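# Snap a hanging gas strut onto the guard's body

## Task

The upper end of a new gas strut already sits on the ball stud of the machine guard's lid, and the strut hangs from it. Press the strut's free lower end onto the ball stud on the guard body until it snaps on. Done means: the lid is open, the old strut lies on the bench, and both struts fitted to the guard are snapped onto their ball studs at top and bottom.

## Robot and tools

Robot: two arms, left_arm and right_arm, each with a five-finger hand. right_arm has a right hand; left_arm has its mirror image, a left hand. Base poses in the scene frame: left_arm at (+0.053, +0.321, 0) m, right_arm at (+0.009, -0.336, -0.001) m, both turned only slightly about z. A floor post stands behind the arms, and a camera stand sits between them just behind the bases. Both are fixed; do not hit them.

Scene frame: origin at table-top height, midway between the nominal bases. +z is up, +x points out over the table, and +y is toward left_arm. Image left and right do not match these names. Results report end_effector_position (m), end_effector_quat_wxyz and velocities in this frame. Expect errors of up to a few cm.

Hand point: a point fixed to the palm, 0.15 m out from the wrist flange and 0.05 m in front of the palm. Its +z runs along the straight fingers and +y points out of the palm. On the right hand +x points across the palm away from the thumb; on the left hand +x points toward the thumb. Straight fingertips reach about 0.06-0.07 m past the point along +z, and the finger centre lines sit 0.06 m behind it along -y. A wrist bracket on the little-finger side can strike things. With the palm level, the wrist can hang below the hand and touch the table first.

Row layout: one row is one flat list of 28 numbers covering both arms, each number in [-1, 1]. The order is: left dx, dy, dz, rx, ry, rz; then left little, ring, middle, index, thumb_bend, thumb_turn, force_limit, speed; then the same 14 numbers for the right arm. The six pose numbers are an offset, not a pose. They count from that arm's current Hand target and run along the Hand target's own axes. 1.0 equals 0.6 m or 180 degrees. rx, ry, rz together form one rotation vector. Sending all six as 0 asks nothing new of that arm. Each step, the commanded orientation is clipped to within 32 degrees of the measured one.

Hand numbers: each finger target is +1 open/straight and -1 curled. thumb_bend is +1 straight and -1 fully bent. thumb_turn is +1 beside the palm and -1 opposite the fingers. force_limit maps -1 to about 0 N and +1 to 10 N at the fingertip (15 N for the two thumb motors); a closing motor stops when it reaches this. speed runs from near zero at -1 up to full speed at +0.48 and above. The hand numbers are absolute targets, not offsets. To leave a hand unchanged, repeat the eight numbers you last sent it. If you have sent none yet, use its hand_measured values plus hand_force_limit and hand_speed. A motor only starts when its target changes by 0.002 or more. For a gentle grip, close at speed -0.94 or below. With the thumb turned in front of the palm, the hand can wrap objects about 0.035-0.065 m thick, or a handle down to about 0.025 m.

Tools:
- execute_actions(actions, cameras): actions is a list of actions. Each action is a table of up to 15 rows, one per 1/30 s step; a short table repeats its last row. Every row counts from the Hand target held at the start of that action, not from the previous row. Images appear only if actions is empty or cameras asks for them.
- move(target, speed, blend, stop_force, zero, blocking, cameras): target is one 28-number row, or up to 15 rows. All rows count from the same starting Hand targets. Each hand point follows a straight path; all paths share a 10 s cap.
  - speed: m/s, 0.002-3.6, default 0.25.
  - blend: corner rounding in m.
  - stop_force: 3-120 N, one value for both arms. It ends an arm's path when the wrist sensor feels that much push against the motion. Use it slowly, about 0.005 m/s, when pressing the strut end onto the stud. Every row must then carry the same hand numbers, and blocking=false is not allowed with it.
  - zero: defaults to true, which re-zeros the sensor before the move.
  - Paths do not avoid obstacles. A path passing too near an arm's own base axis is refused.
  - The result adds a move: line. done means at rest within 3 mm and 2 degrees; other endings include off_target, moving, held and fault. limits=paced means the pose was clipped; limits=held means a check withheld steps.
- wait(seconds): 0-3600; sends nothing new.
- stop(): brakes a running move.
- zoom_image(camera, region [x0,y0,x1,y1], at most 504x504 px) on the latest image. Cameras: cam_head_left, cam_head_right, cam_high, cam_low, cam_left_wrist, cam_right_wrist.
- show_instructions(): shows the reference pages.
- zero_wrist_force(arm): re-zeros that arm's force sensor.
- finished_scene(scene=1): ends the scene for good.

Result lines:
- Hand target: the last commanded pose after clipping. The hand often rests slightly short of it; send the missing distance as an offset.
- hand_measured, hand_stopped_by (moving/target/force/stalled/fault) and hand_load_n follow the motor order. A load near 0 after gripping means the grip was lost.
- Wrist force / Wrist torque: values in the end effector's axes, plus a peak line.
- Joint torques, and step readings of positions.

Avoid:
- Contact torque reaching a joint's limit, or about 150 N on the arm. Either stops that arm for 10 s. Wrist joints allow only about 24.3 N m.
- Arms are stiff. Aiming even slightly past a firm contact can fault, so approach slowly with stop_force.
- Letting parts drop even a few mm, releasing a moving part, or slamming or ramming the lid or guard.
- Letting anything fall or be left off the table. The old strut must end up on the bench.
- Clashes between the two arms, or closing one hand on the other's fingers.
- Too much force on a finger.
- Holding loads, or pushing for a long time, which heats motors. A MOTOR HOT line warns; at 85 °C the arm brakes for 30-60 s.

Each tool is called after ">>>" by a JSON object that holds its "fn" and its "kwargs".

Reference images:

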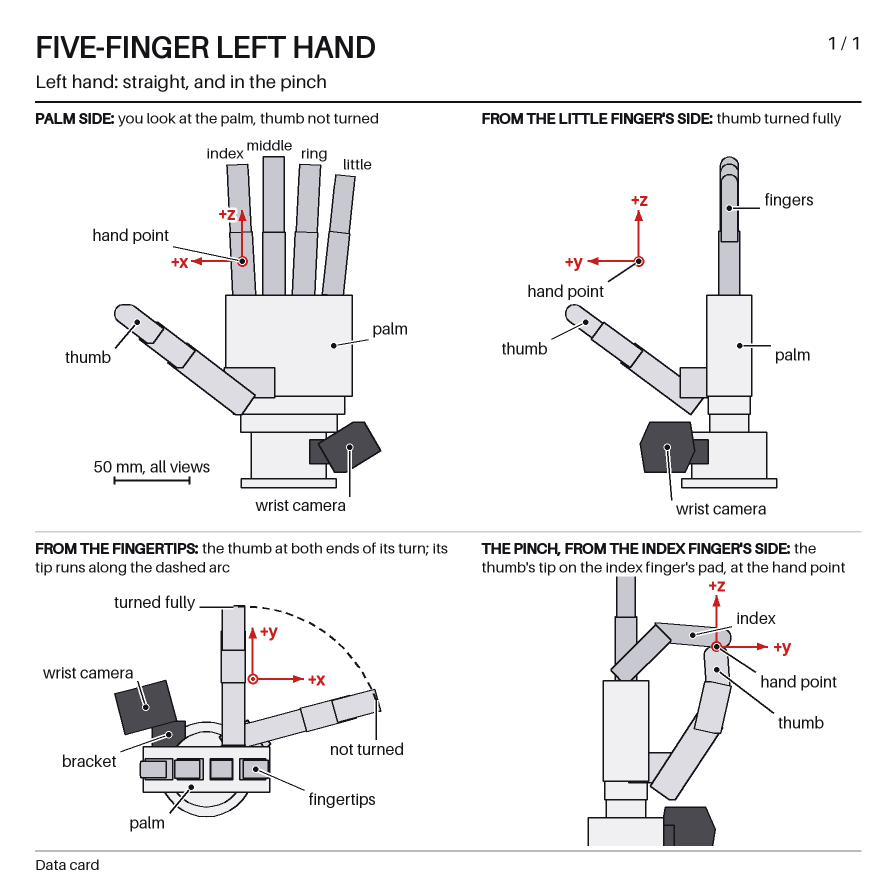

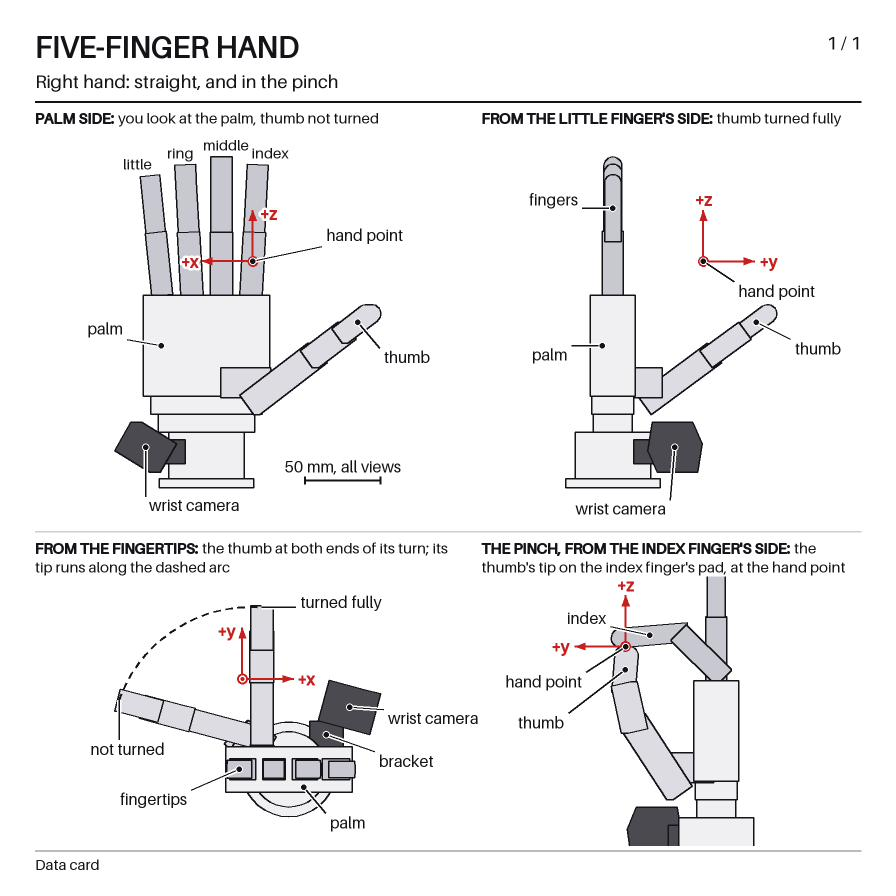

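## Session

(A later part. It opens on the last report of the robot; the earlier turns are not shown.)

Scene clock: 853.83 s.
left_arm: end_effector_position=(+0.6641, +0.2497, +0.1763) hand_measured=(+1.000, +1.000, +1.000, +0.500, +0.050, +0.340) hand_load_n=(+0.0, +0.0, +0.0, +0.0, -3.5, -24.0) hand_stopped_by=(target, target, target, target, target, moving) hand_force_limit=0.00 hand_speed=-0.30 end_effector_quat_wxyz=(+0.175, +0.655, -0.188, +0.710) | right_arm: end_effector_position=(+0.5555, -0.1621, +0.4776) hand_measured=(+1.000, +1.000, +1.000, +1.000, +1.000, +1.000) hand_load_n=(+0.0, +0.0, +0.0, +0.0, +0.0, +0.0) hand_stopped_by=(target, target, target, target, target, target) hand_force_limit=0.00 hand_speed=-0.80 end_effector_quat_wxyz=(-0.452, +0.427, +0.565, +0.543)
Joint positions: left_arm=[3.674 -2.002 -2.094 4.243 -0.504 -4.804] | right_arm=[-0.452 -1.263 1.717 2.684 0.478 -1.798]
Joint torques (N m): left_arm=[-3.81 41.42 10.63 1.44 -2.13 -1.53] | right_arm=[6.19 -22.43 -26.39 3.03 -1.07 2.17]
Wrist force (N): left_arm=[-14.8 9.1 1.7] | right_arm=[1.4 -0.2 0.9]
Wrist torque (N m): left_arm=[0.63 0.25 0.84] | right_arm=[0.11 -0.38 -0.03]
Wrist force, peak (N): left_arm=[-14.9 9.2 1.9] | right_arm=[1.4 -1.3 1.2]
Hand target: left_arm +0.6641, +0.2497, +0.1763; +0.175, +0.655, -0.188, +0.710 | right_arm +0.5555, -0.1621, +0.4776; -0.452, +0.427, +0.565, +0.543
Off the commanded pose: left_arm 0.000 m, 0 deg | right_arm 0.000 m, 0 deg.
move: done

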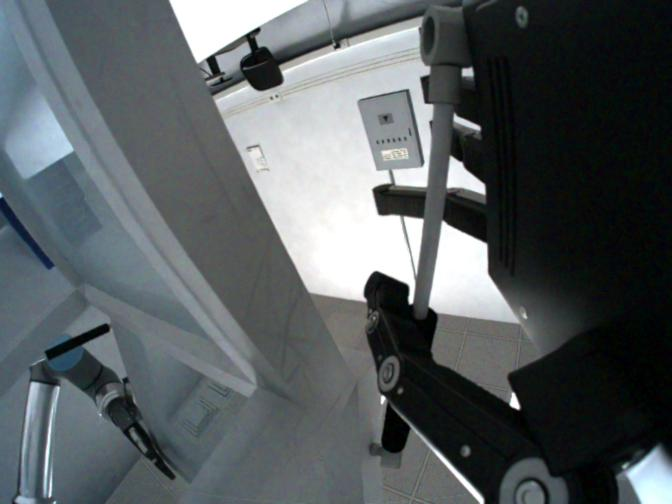

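>>> {"fn": "move", "kwargs": {"target": [[0,0,0,0,0,0,1,1,1,0.5,0.05,-0.6,0.0,-0.3,0,0,0,0,0,0,1,1,1,1,1,1,0,-0.8]], "cameras": ["cam_left_wrist","cam_low"]}}

Scene clock: 856.80 s.
left_arm: end_effector_position=(+0.6641, +0.2498, +0.1764) hand_measured=(+1.000, +1.000, +1.000, +0.500, +0.050, -0.600) hand_load_n=(+0.0, +0.0, +0.0, +0.0, +0.0, +0.0) hand_stopped_by=(target, target, target, target, target, target) hand_force_limit=0.00 hand_speed=-0.30 end_effector_quat_wxyz=(+0.175, +0.655, -0.188, +0.710) | right_arm: end_effector_position=(+0.5555, -0.1621, +0.4776) hand_measured=(+1.000, +1.000, +1.000, +1.000, +1.000, +1.000) hand_load_n=(+0.0, +0.0, +0.0, +0.0, +0.0, +0.0) hand_stopped_by=(target, target, target, target, target, target) hand_force_limit=0.00 hand_speed=-0.80 end_effector_quat_wxyz=(-0.452, +0.427, +0.565, +0.543)
Joint positions: left_arm=[3.674 -2.002 -2.094 4.243 -0.504 -4.804] | right_arm=[-0.452 -1.263 1.717 2.684 0.478 -1.798]
Joint torques (N m): left_arm=[-0.88 41.02 14.3 -0.03 -0.33 2.26] | right_arm=[5.33 -22.25 -26.24 3.06 -1.02 2.22]
Wrist force (N): left_arm=[1.2 0.9 -0.4] | right_arm=[1.2 -1.4 1.4]
Wrist torque (N m): left_arm=[0.12 -0.22 0.05] | right_arm=[-0.02 -0.39 -0.10]
Wrist force, peak (N): left_arm=[-15.0 9.1 2.1] | right_arm=[1.4 -1.4 1.2]
Hand target: left_arm +0.6641, +0.2497, +0.1763; +0.175, +0.655, -0.188, +0.710 | right_arm +0.5555, -0.1621, +0.4776; -0.452, +0.427, +0.565, +0.543
Off the commanded pose: left_arm 0.000 m, 0 deg | right_arm 0.000 m, 0 deg.
move: done
Images, in order (width x height): cam_low 672x504, cam_left_wrist 672x504.

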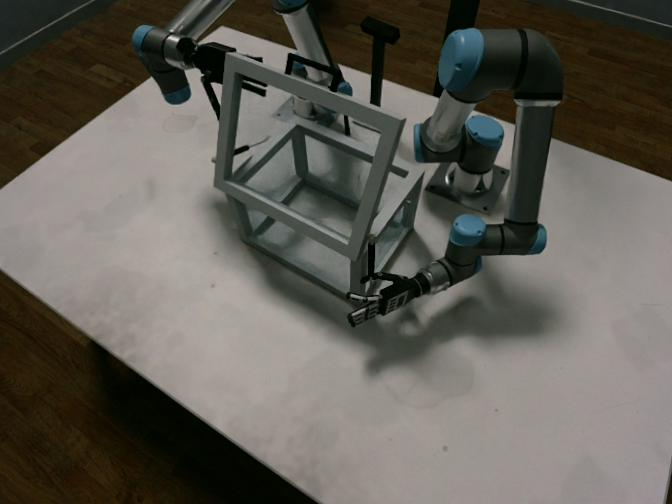

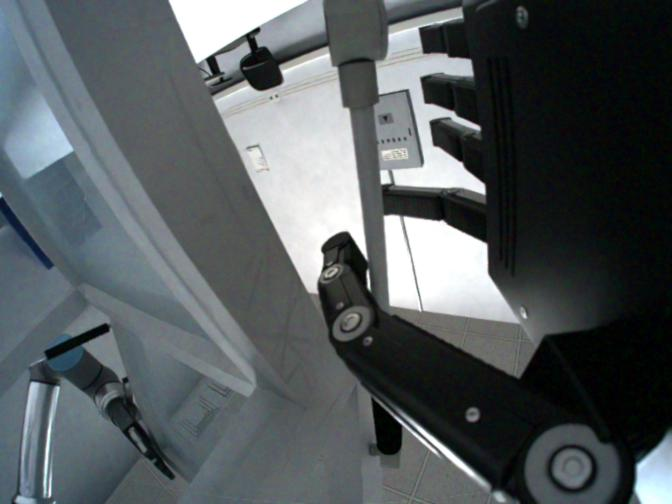

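>>> {"fn": "zoom_image", "kwargs": {"camera": "cam_left_wrist", "region": [300, 0, 420, 120]}}

>>> {"fn": "zoom_image", "kwargs": {"camera": "cam_left_wrist", "region": [330, 370, 450, 490]}}

Scaled by 4.200 from the camera's image (finer frame: 960x720).

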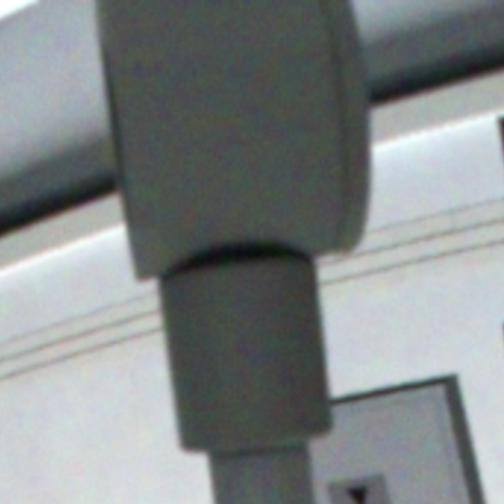

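Scaled by 4.200 from the camera's image (finer frame: 960x720).

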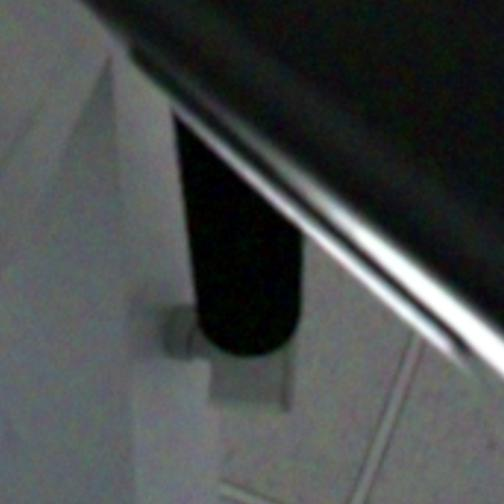

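>>> {"fn": "move", "kwargs": {"target": [[0.0087,0.0498,-0.0863,0,0,0,1,1,1,0.5,0.05,-0.6,0.0,-0.3,0,0,0,0,0,0,1,1,1,1,1,1,0,-0.8]], "cameras": ["cam_left_wrist"], "speed": 0.04}}

>>> {"fn": "zoom_image", "kwargs": {"camera": "cam_left_wrist", "region": [250, 0, 450, 200]}}

Scene clock: 866.30 s.
left_arm: end_effector_position=(+0.6040, +0.2496, +0.1769) hand_measured=(+1.000, +1.000, +1.000, +0.500, +0.050, -0.600) hand_load_n=(+0.0, +0.0, +0.0, +0.0, +0.0, +0.0) hand_stopped_by=(target, target, target, target, target, target) hand_force_limit=0.00 hand_speed=-0.30 end_effector_quat_wxyz=(+0.175, +0.655, -0.188, +0.710) end_effector_velocity=(+0.002, +0.001, +0.000) end_effector_angular_velocity=(-0.003, +0.001, +0.002) | right_arm: end_effector_position=(+0.5555, -0.1621, +0.4776) hand_measured=(+1.000, +1.000, +1.000, +1.000, +1.000, +1.000) hand_load_n=(+0.0, +0.0, +0.0, +0.0, +0.0, +0.0) hand_stopped_by=(target, target, target, target, target, target) hand_force_limit=0.00 hand_speed=-0.80 end_effector_quat_wxyz=(-0.452, +0.427, +0.565, +0.543)
Joint positions: left_arm=[3.76 -1.901 -2.269 4.345 -0.419 -4.835] | right_arm=[-0.452 -1.263 1.717 2.684 0.478 -1.798]
Joint velocities: left_arm=[-0.002 -0.003 0.005 -0.003 -0.004 -0.002] | right_arm=[within noise]
Joint torques (N m): left_arm=[-7.84 13.84 17.66 -1.18 -2.59 -0.66] | right_arm=[3.86 -22.73 -26.47 3 -1.05 2.12]
Wrist force (N): left_arm=[1.0 0.8 -0.1] | right_arm=[1.3 -1.4 1.3]
Wrist torque (N m): left_arm=[0.10 -0.17 0.05] | right_arm=[-0.02 -0.36 -0.12]
Wrist force, peak (N): left_arm=[1.3 1.2 -0.4] | right_arm=[1.6 -1.3 1.5]
Hand target: left_arm +0.6041, +0.2495, +0.1768; +0.175, +0.655, -0.188, +0.710 | right_arm +0.5555, -0.1621, +0.4776; -0.452, +0.427, +0.565, +0.543
Off the commanded pose: left_arm 0.000 m, 0 deg | right_arm 0.000 m, 0 deg.
move: done

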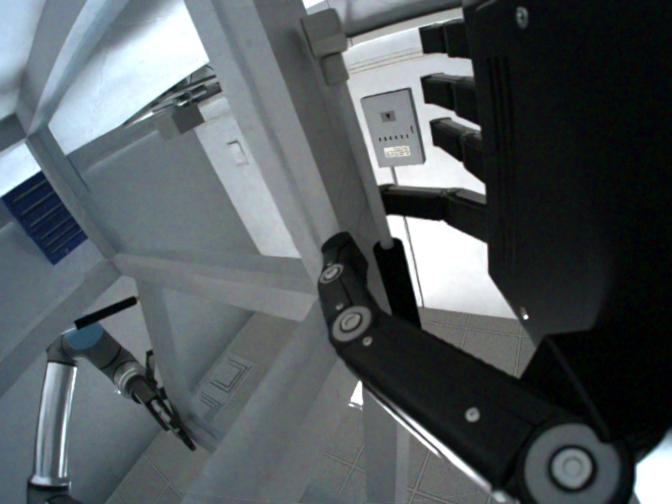

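Scaled by 2.520 from the camera's image (finer frame: 960x720).

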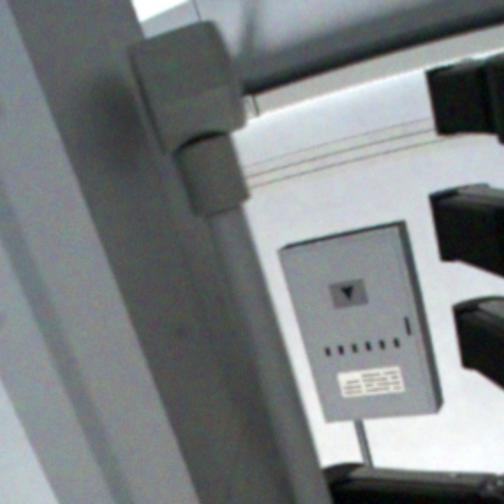

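>>> {"fn": "move", "kwargs": {"target": [[0,0,0,0,0,0,1,1,1,0.5,0.05,-1,0.0,-0.5,0,0,0,0,0,0,1,1,1,1,1,1,0,-0.8],[0.0028,-0.012,0.0223,0.1665,-0.0271,-0.0073,1,1,1,0.5,0.05,-1,0.0,-0.5,0,0,0,0,0,0,1,1,1,1,1,1,0,-0.8]], "cameras": ["cam_left_wrist","cam_low"], "speed": 0.04}}

>>> {"fn": "zoom_image", "kwargs": {"camera": "cam_left_wrist", "region": [200, 0, 450, 250]}}

Scene clock: 878.80 s.
left_arm: end_effector_position=(+0.6190, +0.2491, +0.1797) hand_measured=(+1.000, +1.000, +1.000, +0.500, +0.050, -1.000) hand_load_n=(+0.0, +0.0, +0.0, +0.0, +0.0, -0.5) hand_stopped_by=(target, target, target, target, target, target) hand_force_limit=0.00 hand_speed=-0.50 end_effector_quat_wxyz=(+0.000, +0.710, +0.002, +0.704) | right_arm: end_effector_position=(+0.5555, -0.1621, +0.4776) hand_measured=(+1.000, +1.000, +1.000, +1.000, +1.000, +1.000) hand_load_n=(+0.0, +0.0, +0.0, +0.0, +0.0, +0.0) hand_stopped_by=(target, target, target, target, target, target) hand_force_limit=0.00 hand_speed=-0.80 end_effector_quat_wxyz=(-0.452, +0.427, +0.565, +0.543)
Joint positions: left_arm=[3.52 -1.751 -2.394 4.137 -1.178 -4.713] | right_arm=[-0.452 -1.263 1.717 2.684 0.478 -1.798]
Joint torques (N m): left_arm=[7.54 21.65 11.83 2.58 2.42 2.06] | right_arm=[-0.69 -22.44 -26.39 3.1 -1.12 2.11]
Wrist force (N): left_arm=[0.7 0.6 -0.2] | right_arm=[1.2 -1.2 1.4]
Wrist torque (N m): left_arm=[0.07 -0.17 -0.07] | right_arm=[0.01 -0.38 -0.10]
Wrist force, peak (N): left_arm=[1.3 1.0 -0.1] | right_arm=[1.5 -1.5 1.4]
Hand target: left_arm +0.6191, +0.2491, +0.1797; +0.000, +0.710, +0.002, +0.704 | right_arm +0.5555, -0.1621, +0.4776; -0.452, +0.427, +0.565, +0.543
Off the commanded pose: left_arm 0.000 m, 0 deg | right_arm 0.000 m, 0 deg.
move: done
Images, in order (width x height): cam_low 672x504, cam_left_wrist 672x504.

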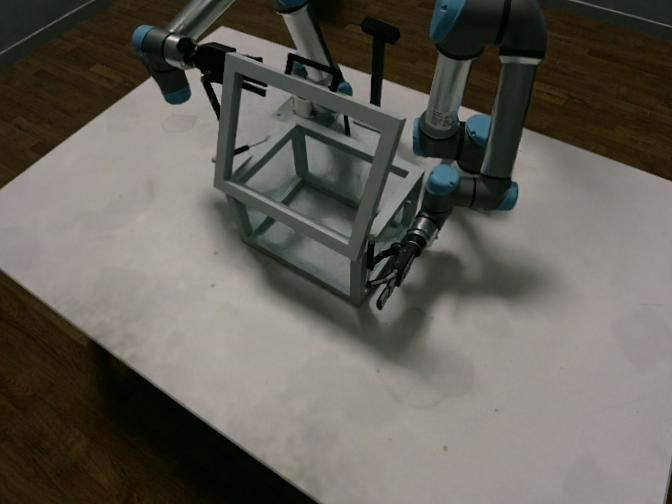

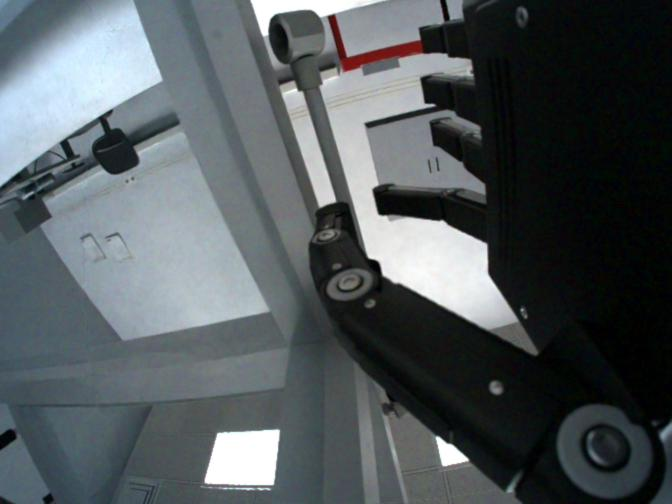

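Scaled by 2.016 from the camera's image (finer frame: 960x720).

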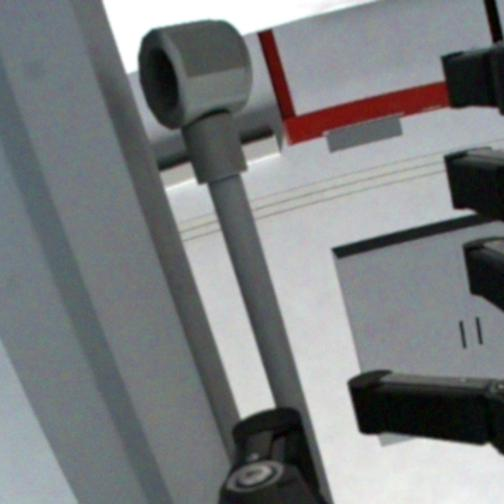

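>>> {"fn": "move", "kwargs": {"target": [[0,-0.0045,0.006,0,0,0,1,1,1,0.0,0.05,-1,0.0,-0.6,0,0,0,0,0,0,1,1,1,1,1,1,0,-0.8]], "cameras": ["cam_left_wrist"], "speed": 0.02}}

>>> {"fn": "zoom_image", "kwargs": {"camera": "cam_left_wrist", "region": [200, 0, 450, 250]}}

>>> {"fn": "move", "kwargs": {"target": [[0,0,0,0,0,0,1,1,1,-0.35,0.05,-1,0.1,-0.9,0,0,0,0,0,0,1,1,1,1,1,1,0,-0.8]], "cameras": ["cam_left_wrist"], "speed": 0.02}}

>>> {"fn": "zoom_image", "kwargs": {"camera": "cam_left_wrist", "region": [200, 0, 450, 250]}}

Scene clock: 884.13 s.
left_arm: end_effector_position=(+0.6227, +0.2519, +0.1796) hand_measured=(+1.000, +1.000, +1.000, +0.000, +0.050, -1.000) hand_load_n=(+0.0, +0.0, +0.0, +0.0, +0.5, -0.5) hand_stopped_by=(target, target, target, target, target, target) hand_force_limit=0.00 hand_speed=-0.60 end_effector_quat_wxyz=(+0.000, +0.710, +0.002, +0.704) | right_arm: end_effector_position=(+0.5555, -0.1621, +0.4776) hand_measured=(+1.000, +1.000, +1.000, +1.000, +1.000, +1.000) hand_load_n=(+0.0, +0.0, +0.0, +0.0, +0.0, +0.0) hand_stopped_by=(target, target, target, target, target, target) hand_force_limit=0.00 hand_speed=-0.80 end_effector_quat_wxyz=(-0.452, +0.427, +0.565, +0.543)
Joint positions: left_arm=[3.524 -1.758 -2.384 4.134 -1.174 -4.713] | right_arm=[-0.452 -1.263 1.717 2.684 0.478 -1.798]
Joint torques (N m): left_arm=[-8.87 32.32 4.81 1.47 -2.2 -0.97] | right_arm=[-2.54 -22.1 -26 3.23 -1.13 2.14]
Wrist force (N): left_arm=[0.9 0.4 -0.2] | right_arm=[1.2 -1.3 1.0]
Wrist torque (N m): left_arm=[0.05 -0.19 -0.06] | right_arm=[0.01 -0.34 -0.12]
Wrist force, peak (N): left_arm=[1.2 0.8 -0.2] | right_arm=[1.7 -1.4 1.2]
Hand target: left_arm +0.6227, +0.2519, +0.1796; +0.000, +0.710, +0.002, +0.704 | right_arm +0.5555, -0.1621, +0.4776; -0.452, +0.427, +0.565, +0.543
Off the commanded pose: left_arm 0.000 m, 0 deg | right_arm 0.000 m, 0 deg.
move: done

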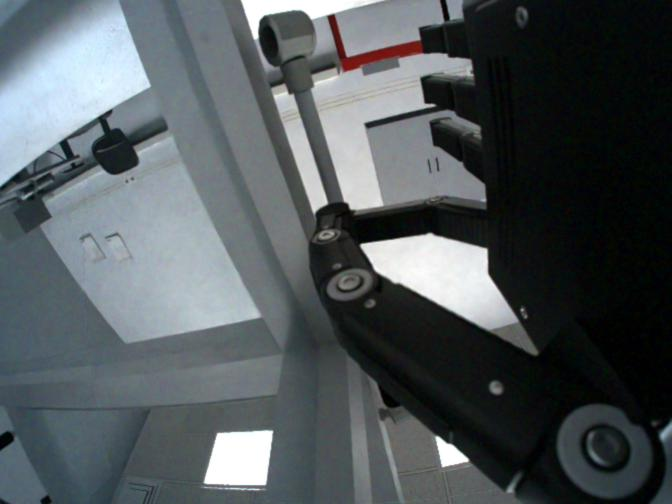

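Scaled by 2.016 from the camera's image (finer frame: 960x720).

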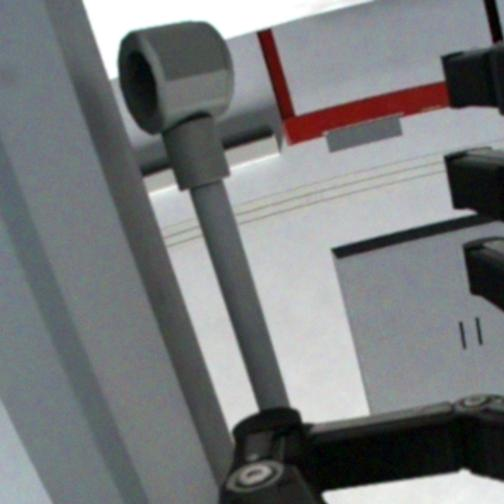

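Scene clock: 884.90 s.
left_arm: end_effector_position=(+0.6227, +0.2519, +0.1796) hand_measured=(+1.000, +1.000, +1.000, -0.138, +0.050, -1.000) hand_load_n=(+0.0, +0.0, +0.0, +6.0, +1.0, +0.0) hand_stopped_by=(target, target, target, force, target, target) hand_force_limit=0.10 hand_speed=-0.90 end_effector_quat_wxyz=(+0.000, +0.710, +0.002, +0.704) | right_arm: end_effector_position=(+0.5555, -0.1621, +0.4776) hand_measured=(+1.000, +1.000, +1.000, +1.000, +1.000, +1.000) hand_load_n=(+0.0, +0.0, +0.0, +0.0, +0.0, +0.0) hand_stopped_by=(target, target, target, target, target, target) hand_force_limit=0.00 hand_speed=-0.80 end_effector_quat_wxyz=(-0.452, +0.427, +0.565, +0.543)
Joint positions: left_arm=[3.524 -1.758 -2.384 4.134 -1.174 -4.713] | right_arm=[-0.452 -1.263 1.717 2.684 0.478 -1.798]
Joint torques (N m): left_arm=[-7.57 32.12 5.14 3.84 -2.31 0.06] | right_arm=[-2.82 -21.86 -26.31 3.13 -1.06 2.07]
Wrist force (N): left_arm=[1.5 0.4 0.9] | right_arm=[1.2 -1.5 1.1]
Wrist torque (N m): left_arm=[0.02 -0.26 -0.06] | right_arm=[-0.01 -0.37 -0.12]
Wrist force, peak (N): left_arm=[1.9 0.2 0.8] | right_arm=[1.3 -1.6 1.3]
Hand target: left_arm +0.6227, +0.2519, +0.1796; +0.000, +0.710, +0.002, +0.704 | right_arm +0.5555, -0.1621, +0.4776; -0.452, +0.427, +0.565, +0.543
Off the commanded pose: left_arm 0.000 m, 0 deg | right_arm 0.000 m, 0 deg.
move: done

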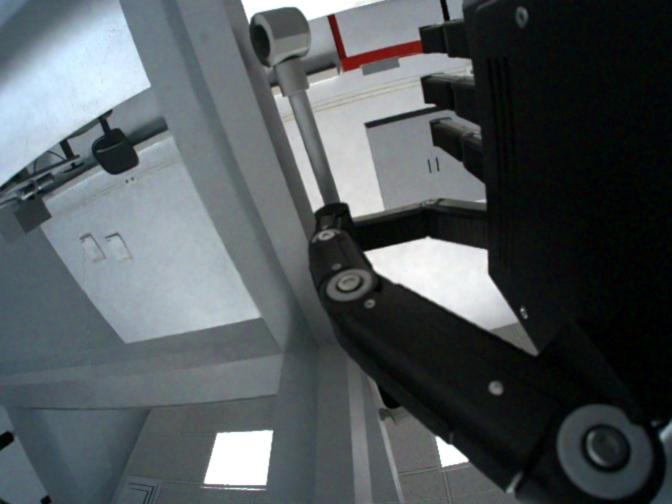

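Scaled by 2.016 from the camera's image (finer frame: 960x720).

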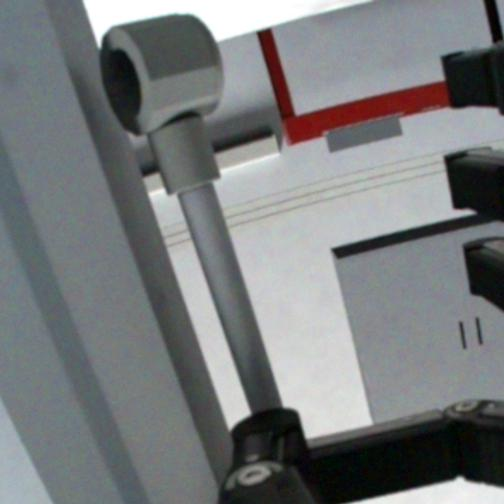

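>>> {"fn": "move", "kwargs": {"target": [[0.0063,0,-0.0442,0,-0.0625,0,1,1,1,-0.35,0.05,-1,0.1,-0.9,0,0,0,0,0,0,1,1,1,1,1,1,0,-0.8],[0.0213,0,-0.0862,0,-0.125,0,1,1,1,-0.35,0.05,-1,0.1,-0.9,0,0,0,0,0,0,1,1,1,1,1,1,0,-0.8]], "cameras": ["cam_left_wrist"], "speed": 0.04, "blend": 0.01}}

>>> {"fn": "zoom_image", "kwargs": {"camera": "cam_left_wrist", "region": [200, 0, 450, 250]}}

Scene clock: 898.97 s.
left_arm: end_effector_position=(+0.5711, +0.2518, +0.1929) hand_measured=(+1.000, +1.000, +1.000, -0.138, +0.050, -1.000) hand_load_n=(+0.0, +0.0, +0.0, +7.0, +1.5, -0.5) hand_stopped_by=(target, target, target, force, target, target) hand_force_limit=0.10 hand_speed=-0.90 end_effector_quat_wxyz=(+0.000, +0.833, +0.002, +0.553) | right_arm: end_effector_position=(+0.5555, -0.1621, +0.4776) hand_measured=(+1.000, +1.000, +1.000, +1.000, +1.000, +1.000) hand_load_n=(+0.0, +0.0, +0.0, +0.0, +0.0, +0.0) hand_stopped_by=(target, target, target, target, target, target) hand_force_limit=0.00 hand_speed=-0.80 end_effector_quat_wxyz=(-0.452, +0.427, +0.565, +0.543)
Joint positions: left_arm=[3.594 -1.499 -2.284 3.341 -1.142 -4.521] | right_arm=[-0.452 -1.263 1.717 2.684 0.478 -1.798]
Joint torques (N m): left_arm=[-0.11 3.12 8.96 3.29 -1.01 -2.09] | right_arm=[-3.76 -22.03 -26.15 3.27 -1.17 1.99]
Wrist force (N): left_arm=[-0.5 0.1 1.1] | right_arm=[1.3 -1.3 1.3]
Wrist torque (N m): left_arm=[0.00 -0.16 -0.07] | right_arm=[0.00 -0.38 -0.11]
Wrist force, peak (N): left_arm=[-2.6 0.1 1.2] | right_arm=[1.3 -1.7 1.5]
Hand target: left_arm +0.5710, +0.2517, +0.1928; +0.001, +0.834, +0.002, +0.553 | right_arm +0.5555, -0.1621, +0.4776; -0.452, +0.427, +0.565, +0.543
Off the commanded pose: left_arm 0.000 m, 0 deg | right_arm 0.000 m, 0 deg.
move: done

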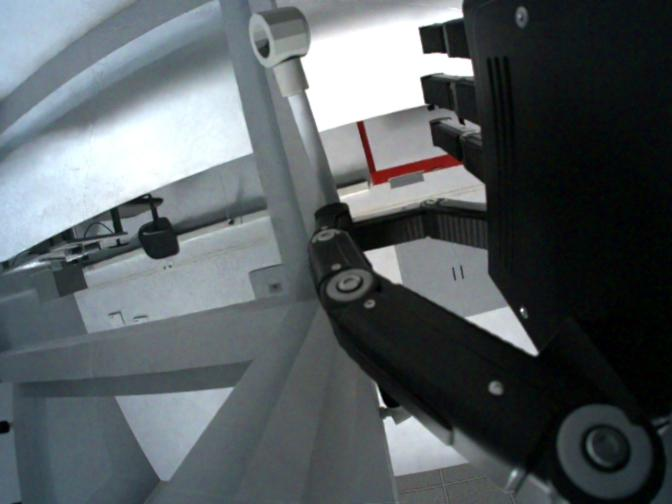

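Scaled by 2.016 from the camera's image (finer frame: 960x720).

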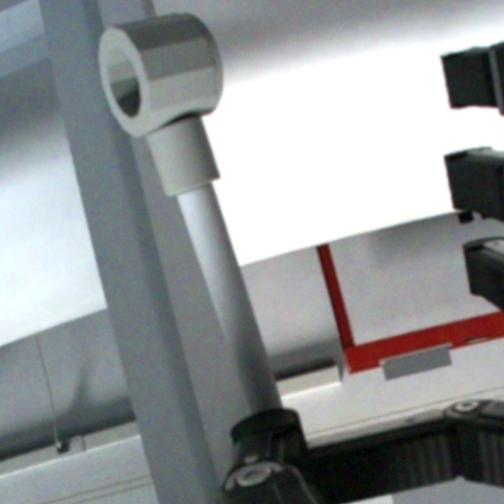

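>>> {"fn": "move", "kwargs": {"target": [[0.0065,0,-0.0442,0,-0.0625,0,1,1,1,-0.35,0.05,-1,0.1,-0.9,0,0,0,0,0,0,1,1,1,1,1,1,0,-0.8],[0.0213,-0.005,-0.0862,0,-0.125,0,1,1,1,-0.35,0.05,-1,0.1,-0.9,0,0,0,0,0,0,1,1,1,1,1,1,0,-0.8],[0.044,-0.012,-0.1245,0,-0.1875,0,1,1,1,-0.35,0.05,-1,0.1,-0.9,0,0,0,0,0,0,1,1,1,1,1,1,0,-0.8]], "cameras": ["cam_left_wrist","cam_head_left","cam_low"], "speed": 0.04, "blend": 0.01}}

>>> {"fn": "zoom_image", "kwargs": {"camera": "cam_left_wrist", "region": [150, 0, 450, 250]}}

Scene clock: 911.07 s.
left_arm: end_effector_position=(+0.5125, +0.2590, +0.2461) hand_measured=(+1.000, +1.000, +1.000, -0.138, +0.050, -1.000) hand_load_n=(+0.0, +0.0, +0.0, +7.5, +1.0, +0.0) hand_stopped_by=(target, target, target, force, target, target) hand_force_limit=0.10 hand_speed=-0.90 end_effector_quat_wxyz=(+0.001, +0.958, +0.002, +0.287) end_effector_velocity=(+0.001, +0.001, -0.001) end_effector_angular_velocity=(+0.000, -0.004, +0.001) | right_arm: end_effector_position=(+0.5555, -0.1621, +0.4776) hand_measured=(+1.000, +1.000, +1.000, +1.000, +1.000, +1.000) hand_load_n=(+0.0, +0.0, +0.0, +0.0, +0.0, +0.0) hand_stopped_by=(target, target, target, target, target, target) hand_force_limit=0.00 hand_speed=-0.80 end_effector_quat_wxyz=(-0.452, +0.427, +0.565, +0.543)
Joint positions: left_arm=[3.585 -1.501 -1.893 2.355 -1.323 -4.323] | right_arm=[-0.452 -1.263 1.717 2.684 0.478 -1.798]
Joint velocities: left_arm=[0.001 0 -0.003 0.007 0.001 -0.001] | right_arm=[within noise]
Joint torques (N m): left_arm=[-2.43 20.57 10.3 1.18 2.16 1.04] | right_arm=[-3.14 -22.41 -25.99 3.21 -0.92 1.85]
Wrist force (N): left_arm=[3.3 0.0 2.0] | right_arm=[1.0 -2.1 1.2]
Wrist torque (N m): left_arm=[-0.07 -0.27 -0.02] | right_arm=[-0.07 -0.35 -0.16]
Wrist force, peak (N): left_arm=[3.3 0.0 2.0] | right_arm=[1.1 -2.1 1.4]
Hand target: left_arm +0.5125, +0.2589, +0.2462; +0.001, +0.958, +0.002, +0.287 | right_arm +0.5555, -0.1621, +0.4776; -0.452, +0.427, +0.565, +0.543
Off the commanded pose: left_arm 0.000 m, 0 deg | right_arm 0.000 m, 0 deg.
move: done
Images, in order (width x height): cam_head_left 672x504, cam_low 672x504, cam_left_wrist 672x504.

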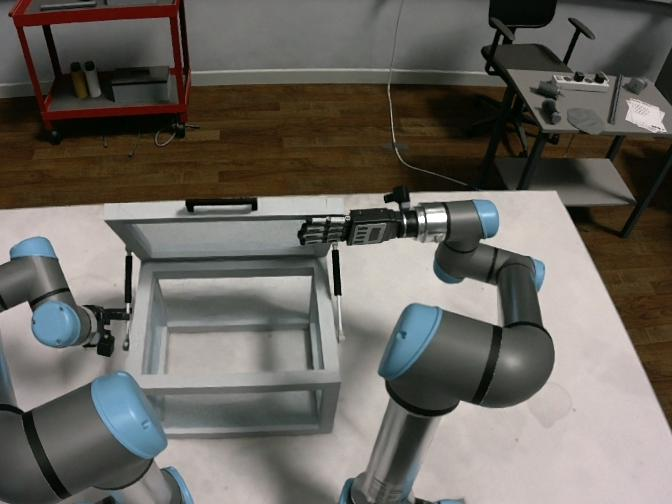

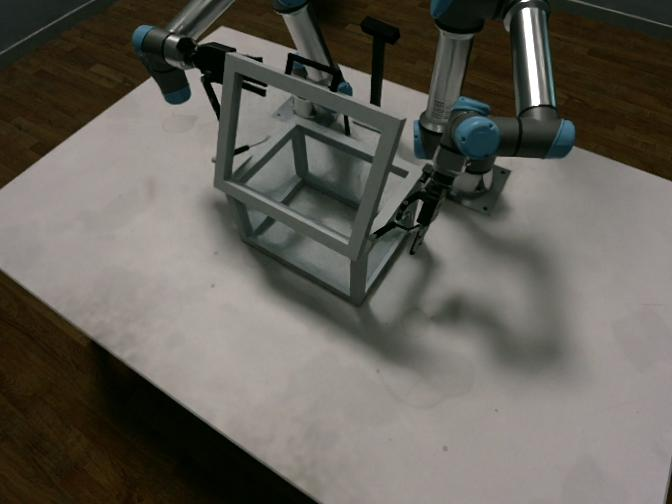

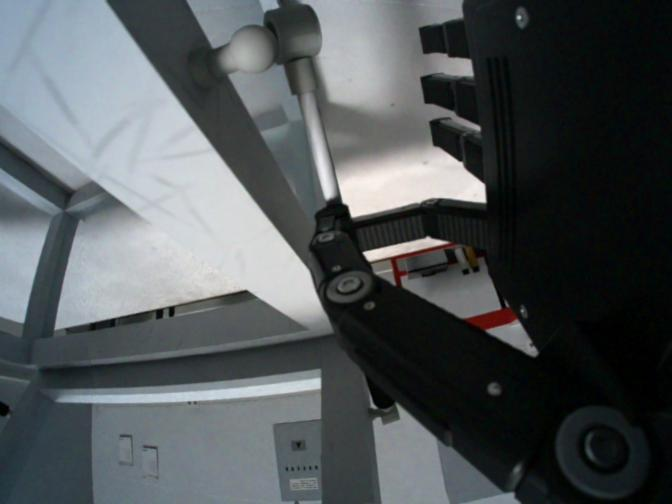

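Scaled by 1.680 from the camera's image (finer frame: 960x720).

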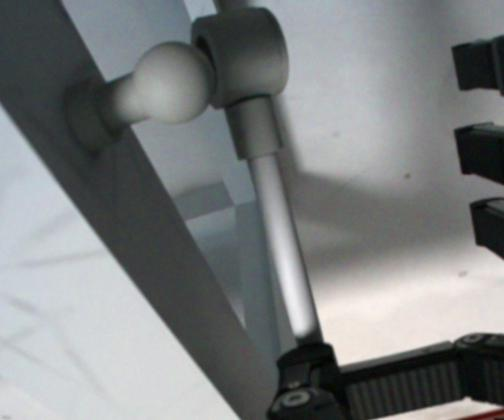

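>>> {"fn": "move", "kwargs": {"target": [[0,-0.0155,0,0,0,0,1,1,1,-0.35,0.05,-1,0.1,-0.9,0,0,0,0,0,0,1,1,1,1,1,1,0,-0.8],[0.0077,-0.0155,-0.0482,0,-0.0689,0,1,1,1,-0.35,0.05,-1,0.1,-0.9,0,0,0,0,0,0,1,1,1,1,1,1,0,-0.8]], "cameras": ["cam_left_wrist"], "speed": 0.03}}

>>> {"fn": "zoom_image", "kwargs": {"camera": "cam_left_wrist", "region": [150, 0, 450, 250]}}

Scene clock: 927.40 s.
left_arm: end_effector_position=(+0.5004, +0.2683, +0.2728) hand_measured=(+1.000, +1.000, +1.000, -0.138, +0.050, -1.000) hand_load_n=(+0.0, +0.0, +0.0, +7.0, +2.5, +1.5) hand_stopped_by=(target, target, target, force, target, target) hand_force_limit=0.10 hand_speed=-0.90 end_effector_quat_wxyz=(+0.001, +0.983, +0.002, +0.181) end_effector_velocity=(+0.001, +0.000, -0.001) end_effector_angular_velocity=(+0.001, -0.004, -0.001) | right_arm: end_effector_position=(+0.5555, -0.1621, +0.4776) hand_measured=(+1.000, +1.000, +1.000, +1.000, +1.000, +1.000) hand_load_n=(+0.0, +0.0, +0.0, +0.0, +0.0, +0.0) hand_stopped_by=(target, target, target, target, target, target) hand_force_limit=0.00 hand_speed=-0.80 end_effector_quat_wxyz=(-0.452, +0.427, +0.565, +0.543)
Joint positions: left_arm=[3.564 -1.589 -1.706 2.056 -1.416 -4.301] | right_arm=[-0.452 -1.263 1.717 2.684 0.478 -1.798]
Joint velocities: left_arm=[0 0 -0.001 0.005 0.001 0.001] | right_arm=[within noise]
Joint torques (N m): left_arm=[1.36 27.21 10.1 0.28 1.22 -1.64] | right_arm=[-3.26 -22.39 -25.62 3.05 -0.96 1.75]
Wrist force (N): left_arm=[4.7 0.2 1.6] | right_arm=[1.1 -2.2 1.2]
Wrist torque (N m): left_arm=[-0.01 -0.34 0.08] | right_arm=[-0.08 -0.35 -0.17]
Wrist force, peak (N): left_arm=[4.7 0.2 1.6] | right_arm=[1.1 -2.2 1.4]
Hand target: left_arm +0.5004, +0.2683, +0.2729; +0.001, +0.983, +0.002, +0.182 | right_arm +0.5555, -0.1621, +0.4776; -0.452, +0.427, +0.565, +0.543
Off the commanded pose: left_arm 0.000 m, 0 deg | right_arm 0.000 m, 0 deg.
move: done

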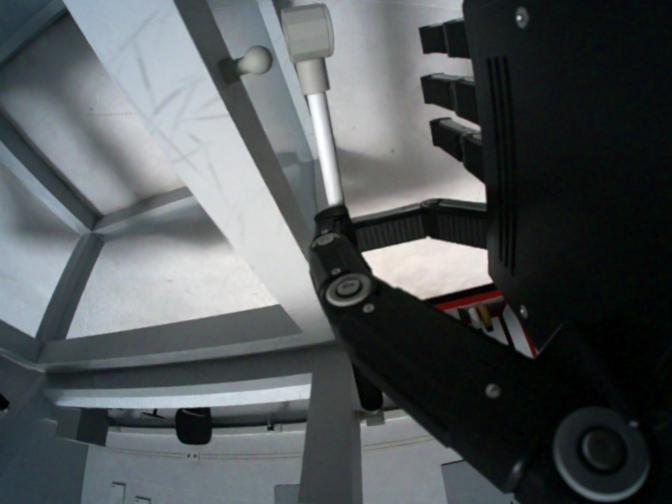

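Scaled by 1.680 from the camera's image (finer frame: 960x720).

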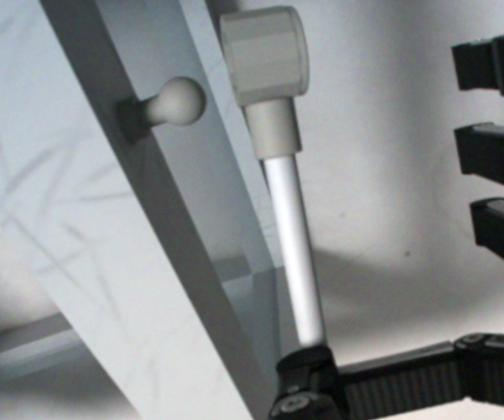

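>>> {"fn": "execute_actions", "kwargs": {"actions": [], "cameras": ["cam_low","cam_head_left","cam_head_right","cam_left_wrist"]}}

>>> {"fn": "zoom_image", "kwargs": {"camera": "cam_low", "region": [350, 150, 450, 250]}}

>>> {"fn": "zoom_image", "kwargs": {"camera": "cam_head_left", "region": [90, 240, 170, 370]}}

>>> {"fn": "zoom_image", "kwargs": {"camera": "cam_left_wrist", "region": [220, 0, 380, 120]}}

>>> {"fn": "zoom_image", "kwargs": {"camera": "cam_left_wrist", "region": [320, 330, 440, 450]}}

Scene clock: 938.17 s.
left_arm: end_effector_position=(+0.5004, +0.2683, +0.2729) hand_measured=(+1.000, +1.000, +1.000, -0.138, +0.050, -1.000) hand_load_n=(+0.0, +0.0, +0.0, +7.0, +2.0, +1.5) hand_stopped_by=(target, target, target, force, target, target) hand_force_limit=0.10 hand_speed=-0.90 end_effector_quat_wxyz=(+0.001, +0.983, +0.002, +0.182) | right_arm: end_effector_position=(+0.5555, -0.1621, +0.4776) hand_measured=(+1.000, +1.000, +1.000, +1.000, +1.000, +1.000) hand_load_n=(+0.0, +0.0, +0.0, +0.0, +0.0, +0.0) hand_stopped_by=(target, target, target, target, target, target) hand_force_limit=0.00 hand_speed=-0.80 end_effector_quat_wxyz=(-0.452, +0.427, +0.565, +0.543)
Joint positions: left_arm=[3.565 -1.589 -1.706 2.056 -1.416 -4.301] | right_arm=[-0.452 -1.263 1.717 2.684 0.478 -1.798]
Joint velocities: within noise
Joint torques (N m): left_arm=[6.89 31.2 9.79 0.2 2.21 2.35] | right_arm=[-3.08 -22.68 -25.88 3.02 -1.01 1.63]
Wrist force (N): left_arm=[4.3 0.3 1.9] | right_arm=[0.7 -2.1 1.4]
Wrist torque (N m): left_arm=[0.00 -0.31 0.07] | right_arm=[-0.07 -0.33 -0.18]
Wrist force, peak (N): left_arm=[4.5 0.3 1.9] | right_arm=[1.2 -2.4 1.3]
Hand target: left_arm +0.5004, +0.2683, +0.2729; +0.001, +0.983, +0.002, +0.182 | right_arm +0.5555, -0.1621, +0.4776; -0.452, +0.427, +0.565, +0.543
Off the commanded pose: left_arm 0.000 m, 0 deg | right_arm 0.000 m, 0 deg.
Images, in order (width x height): cam_head_left 672x504, cam_head_right 672x504, cam_low 672x504, cam_left_wrist 672x504.

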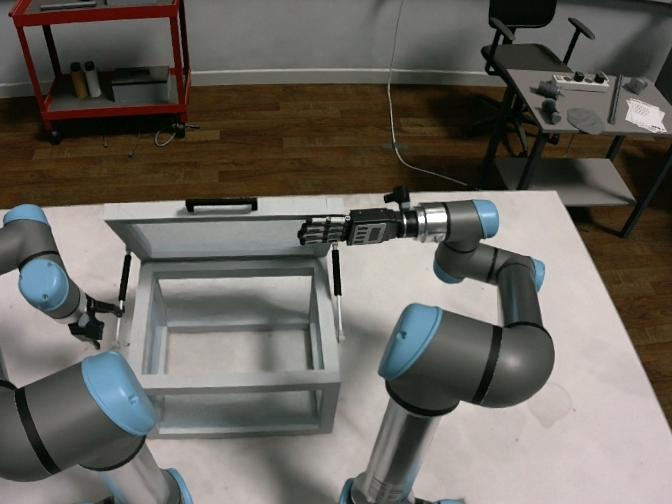

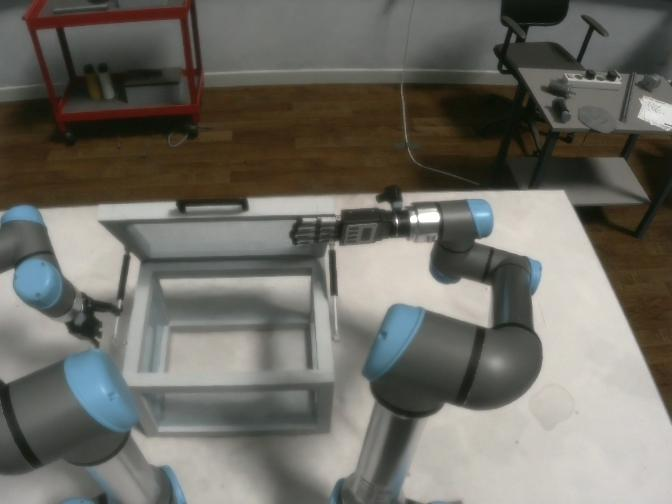

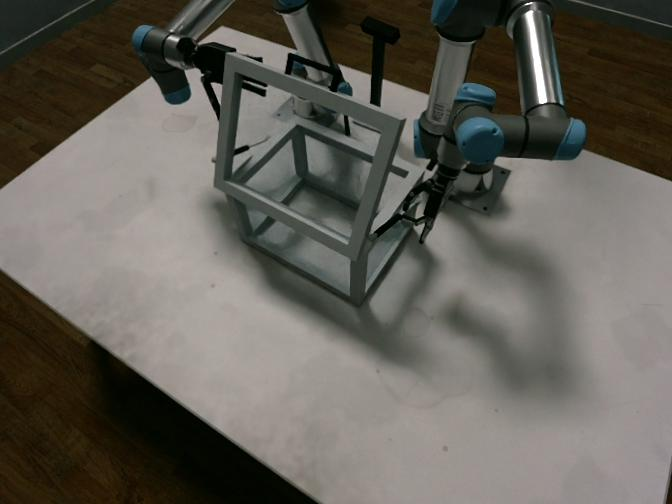

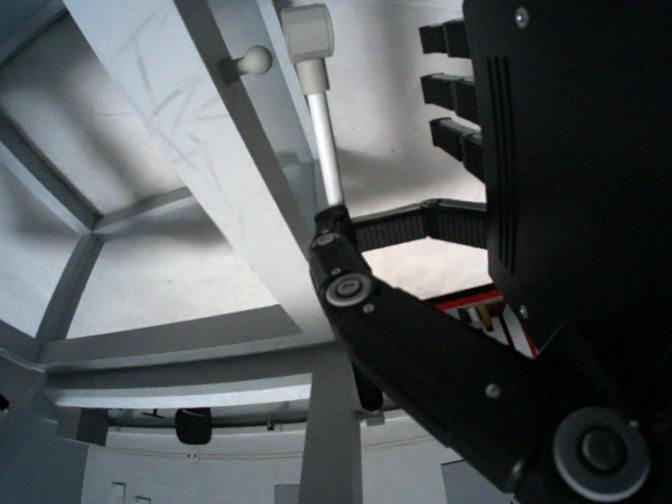

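Scaled by 5.040.

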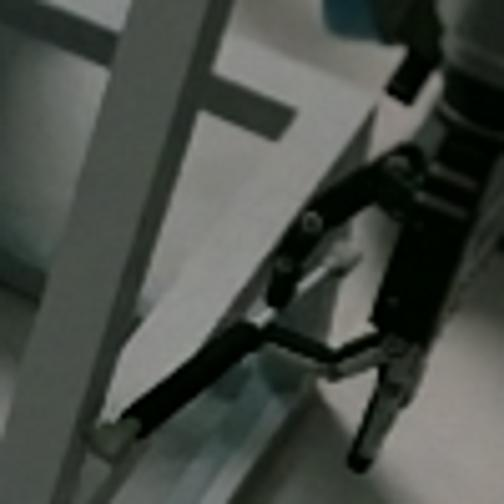

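Scaled by 3.877.

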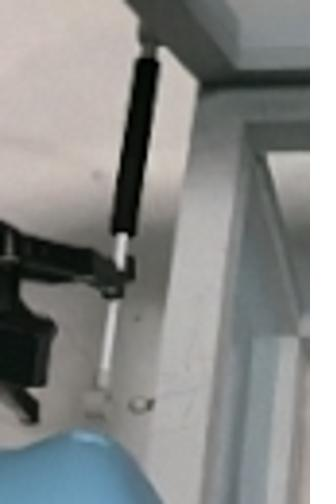

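Scaled by 3.150 from the camera's image (finer frame: 960x720).

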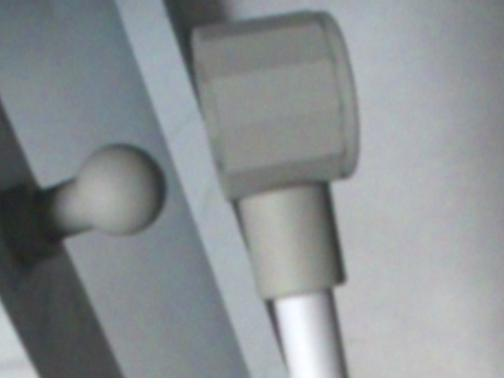

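Scaled by 4.200 from the camera's image (finer frame: 960x720).

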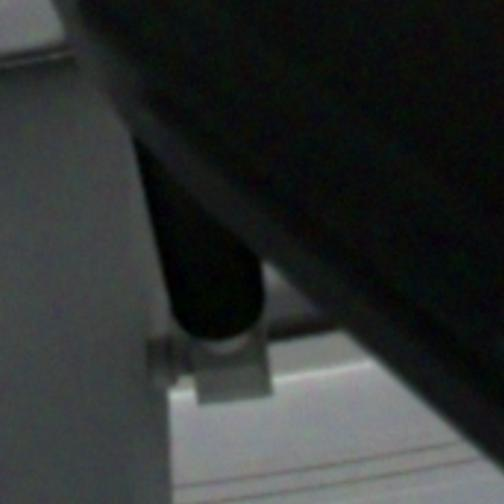

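>>> {"fn": "move", "kwargs": {"target": [[0,0,0.0125,0,0.0183,0,1,1,1,-0.35,0.05,-1,0.1,-0.9,0,0,0,0,0,0,1,1,1,1,1,1,0,-0.8]], "cameras": ["cam_left_wrist"], "speed": 0.03}}

>>> {"fn": "zoom_image", "kwargs": {"camera": "cam_left_wrist", "region": [220, 0, 380, 120]}}

Scene clock: 947.03 s.
left_arm: end_effector_position=(+0.5031, +0.2683, +0.2659) hand_measured=(+1.000, +1.000, +1.000, -0.138, +0.050, -1.000) hand_load_n=(+0.0, +0.0, +0.0, +7.0, +2.5, +0.5) hand_stopped_by=(target, target, target, force, target, target) hand_force_limit=0.10 hand_speed=-0.90 end_effector_quat_wxyz=(+0.001, +0.978, +0.002, +0.210) end_effector_velocity=(+0.000, +0.000, +0.001) end_effector_angular_velocity=(+0.000, +0.002, +0.000) | right_arm: end_effector_position=(+0.5555, -0.1621, +0.4776) hand_measured=(+1.000, +1.000, +1.000, +1.000, +1.000, +1.000) hand_load_n=(+0.0, +0.0, +0.0, +0.5, +0.0, +0.0) hand_stopped_by=(target, target, target, target, target, target) hand_force_limit=0.00 hand_speed=-0.80 end_effector_quat_wxyz=(-0.452, +0.427, +0.565, +0.543)
Joint positions: left_arm=[3.579 -1.562 -1.757 2.132 -1.388 -4.297] | right_arm=[-0.452 -1.263 1.717 2.684 0.478 -1.798]
Joint velocities: left_arm=[0 0 0.003 -0.006 -0.001 0] | right_arm=[within noise]
Joint torques (N m): left_arm=[-2.54 12.3 24.24 -4.27 -0.96 2.05] | right_arm=[-2.57 -22.4 -25.74 3.05 -0.89 1.58]
Wrist force (N): left_arm=[-0.1 -0.4 1.7] | right_arm=[1.3 -1.1 1.3]
Wrist torque (N m): left_arm=[-0.07 -0.12 -0.07] | right_arm=[0.03 -0.40 -0.09]
Wrist force, peak (N): left_arm=[4.7 0.2 1.9] | right_arm=[1.1 -2.3 1.5]
Hand target: left_arm +0.5031, +0.2683, +0.2659; +0.001, +0.978, +0.002, +0.210 | right_arm +0.5555, -0.1621, +0.4776; -0.452, +0.427, +0.565, +0.543
Off the commanded pose: left_arm 0.000 m, 0 deg | right_arm 0.000 m, 0 deg.
move: done

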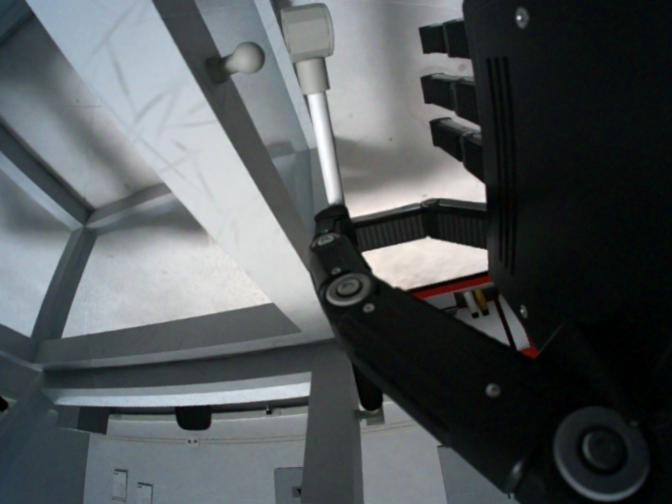

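Scaled by 3.150 from the camera's image (finer frame: 960x720).

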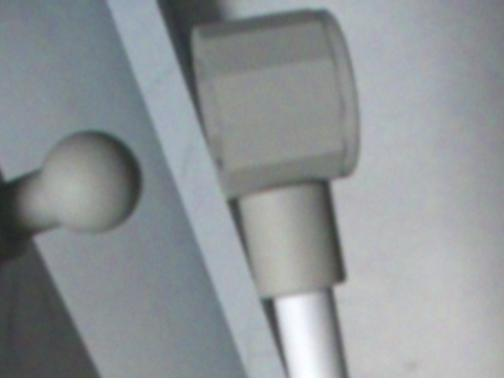

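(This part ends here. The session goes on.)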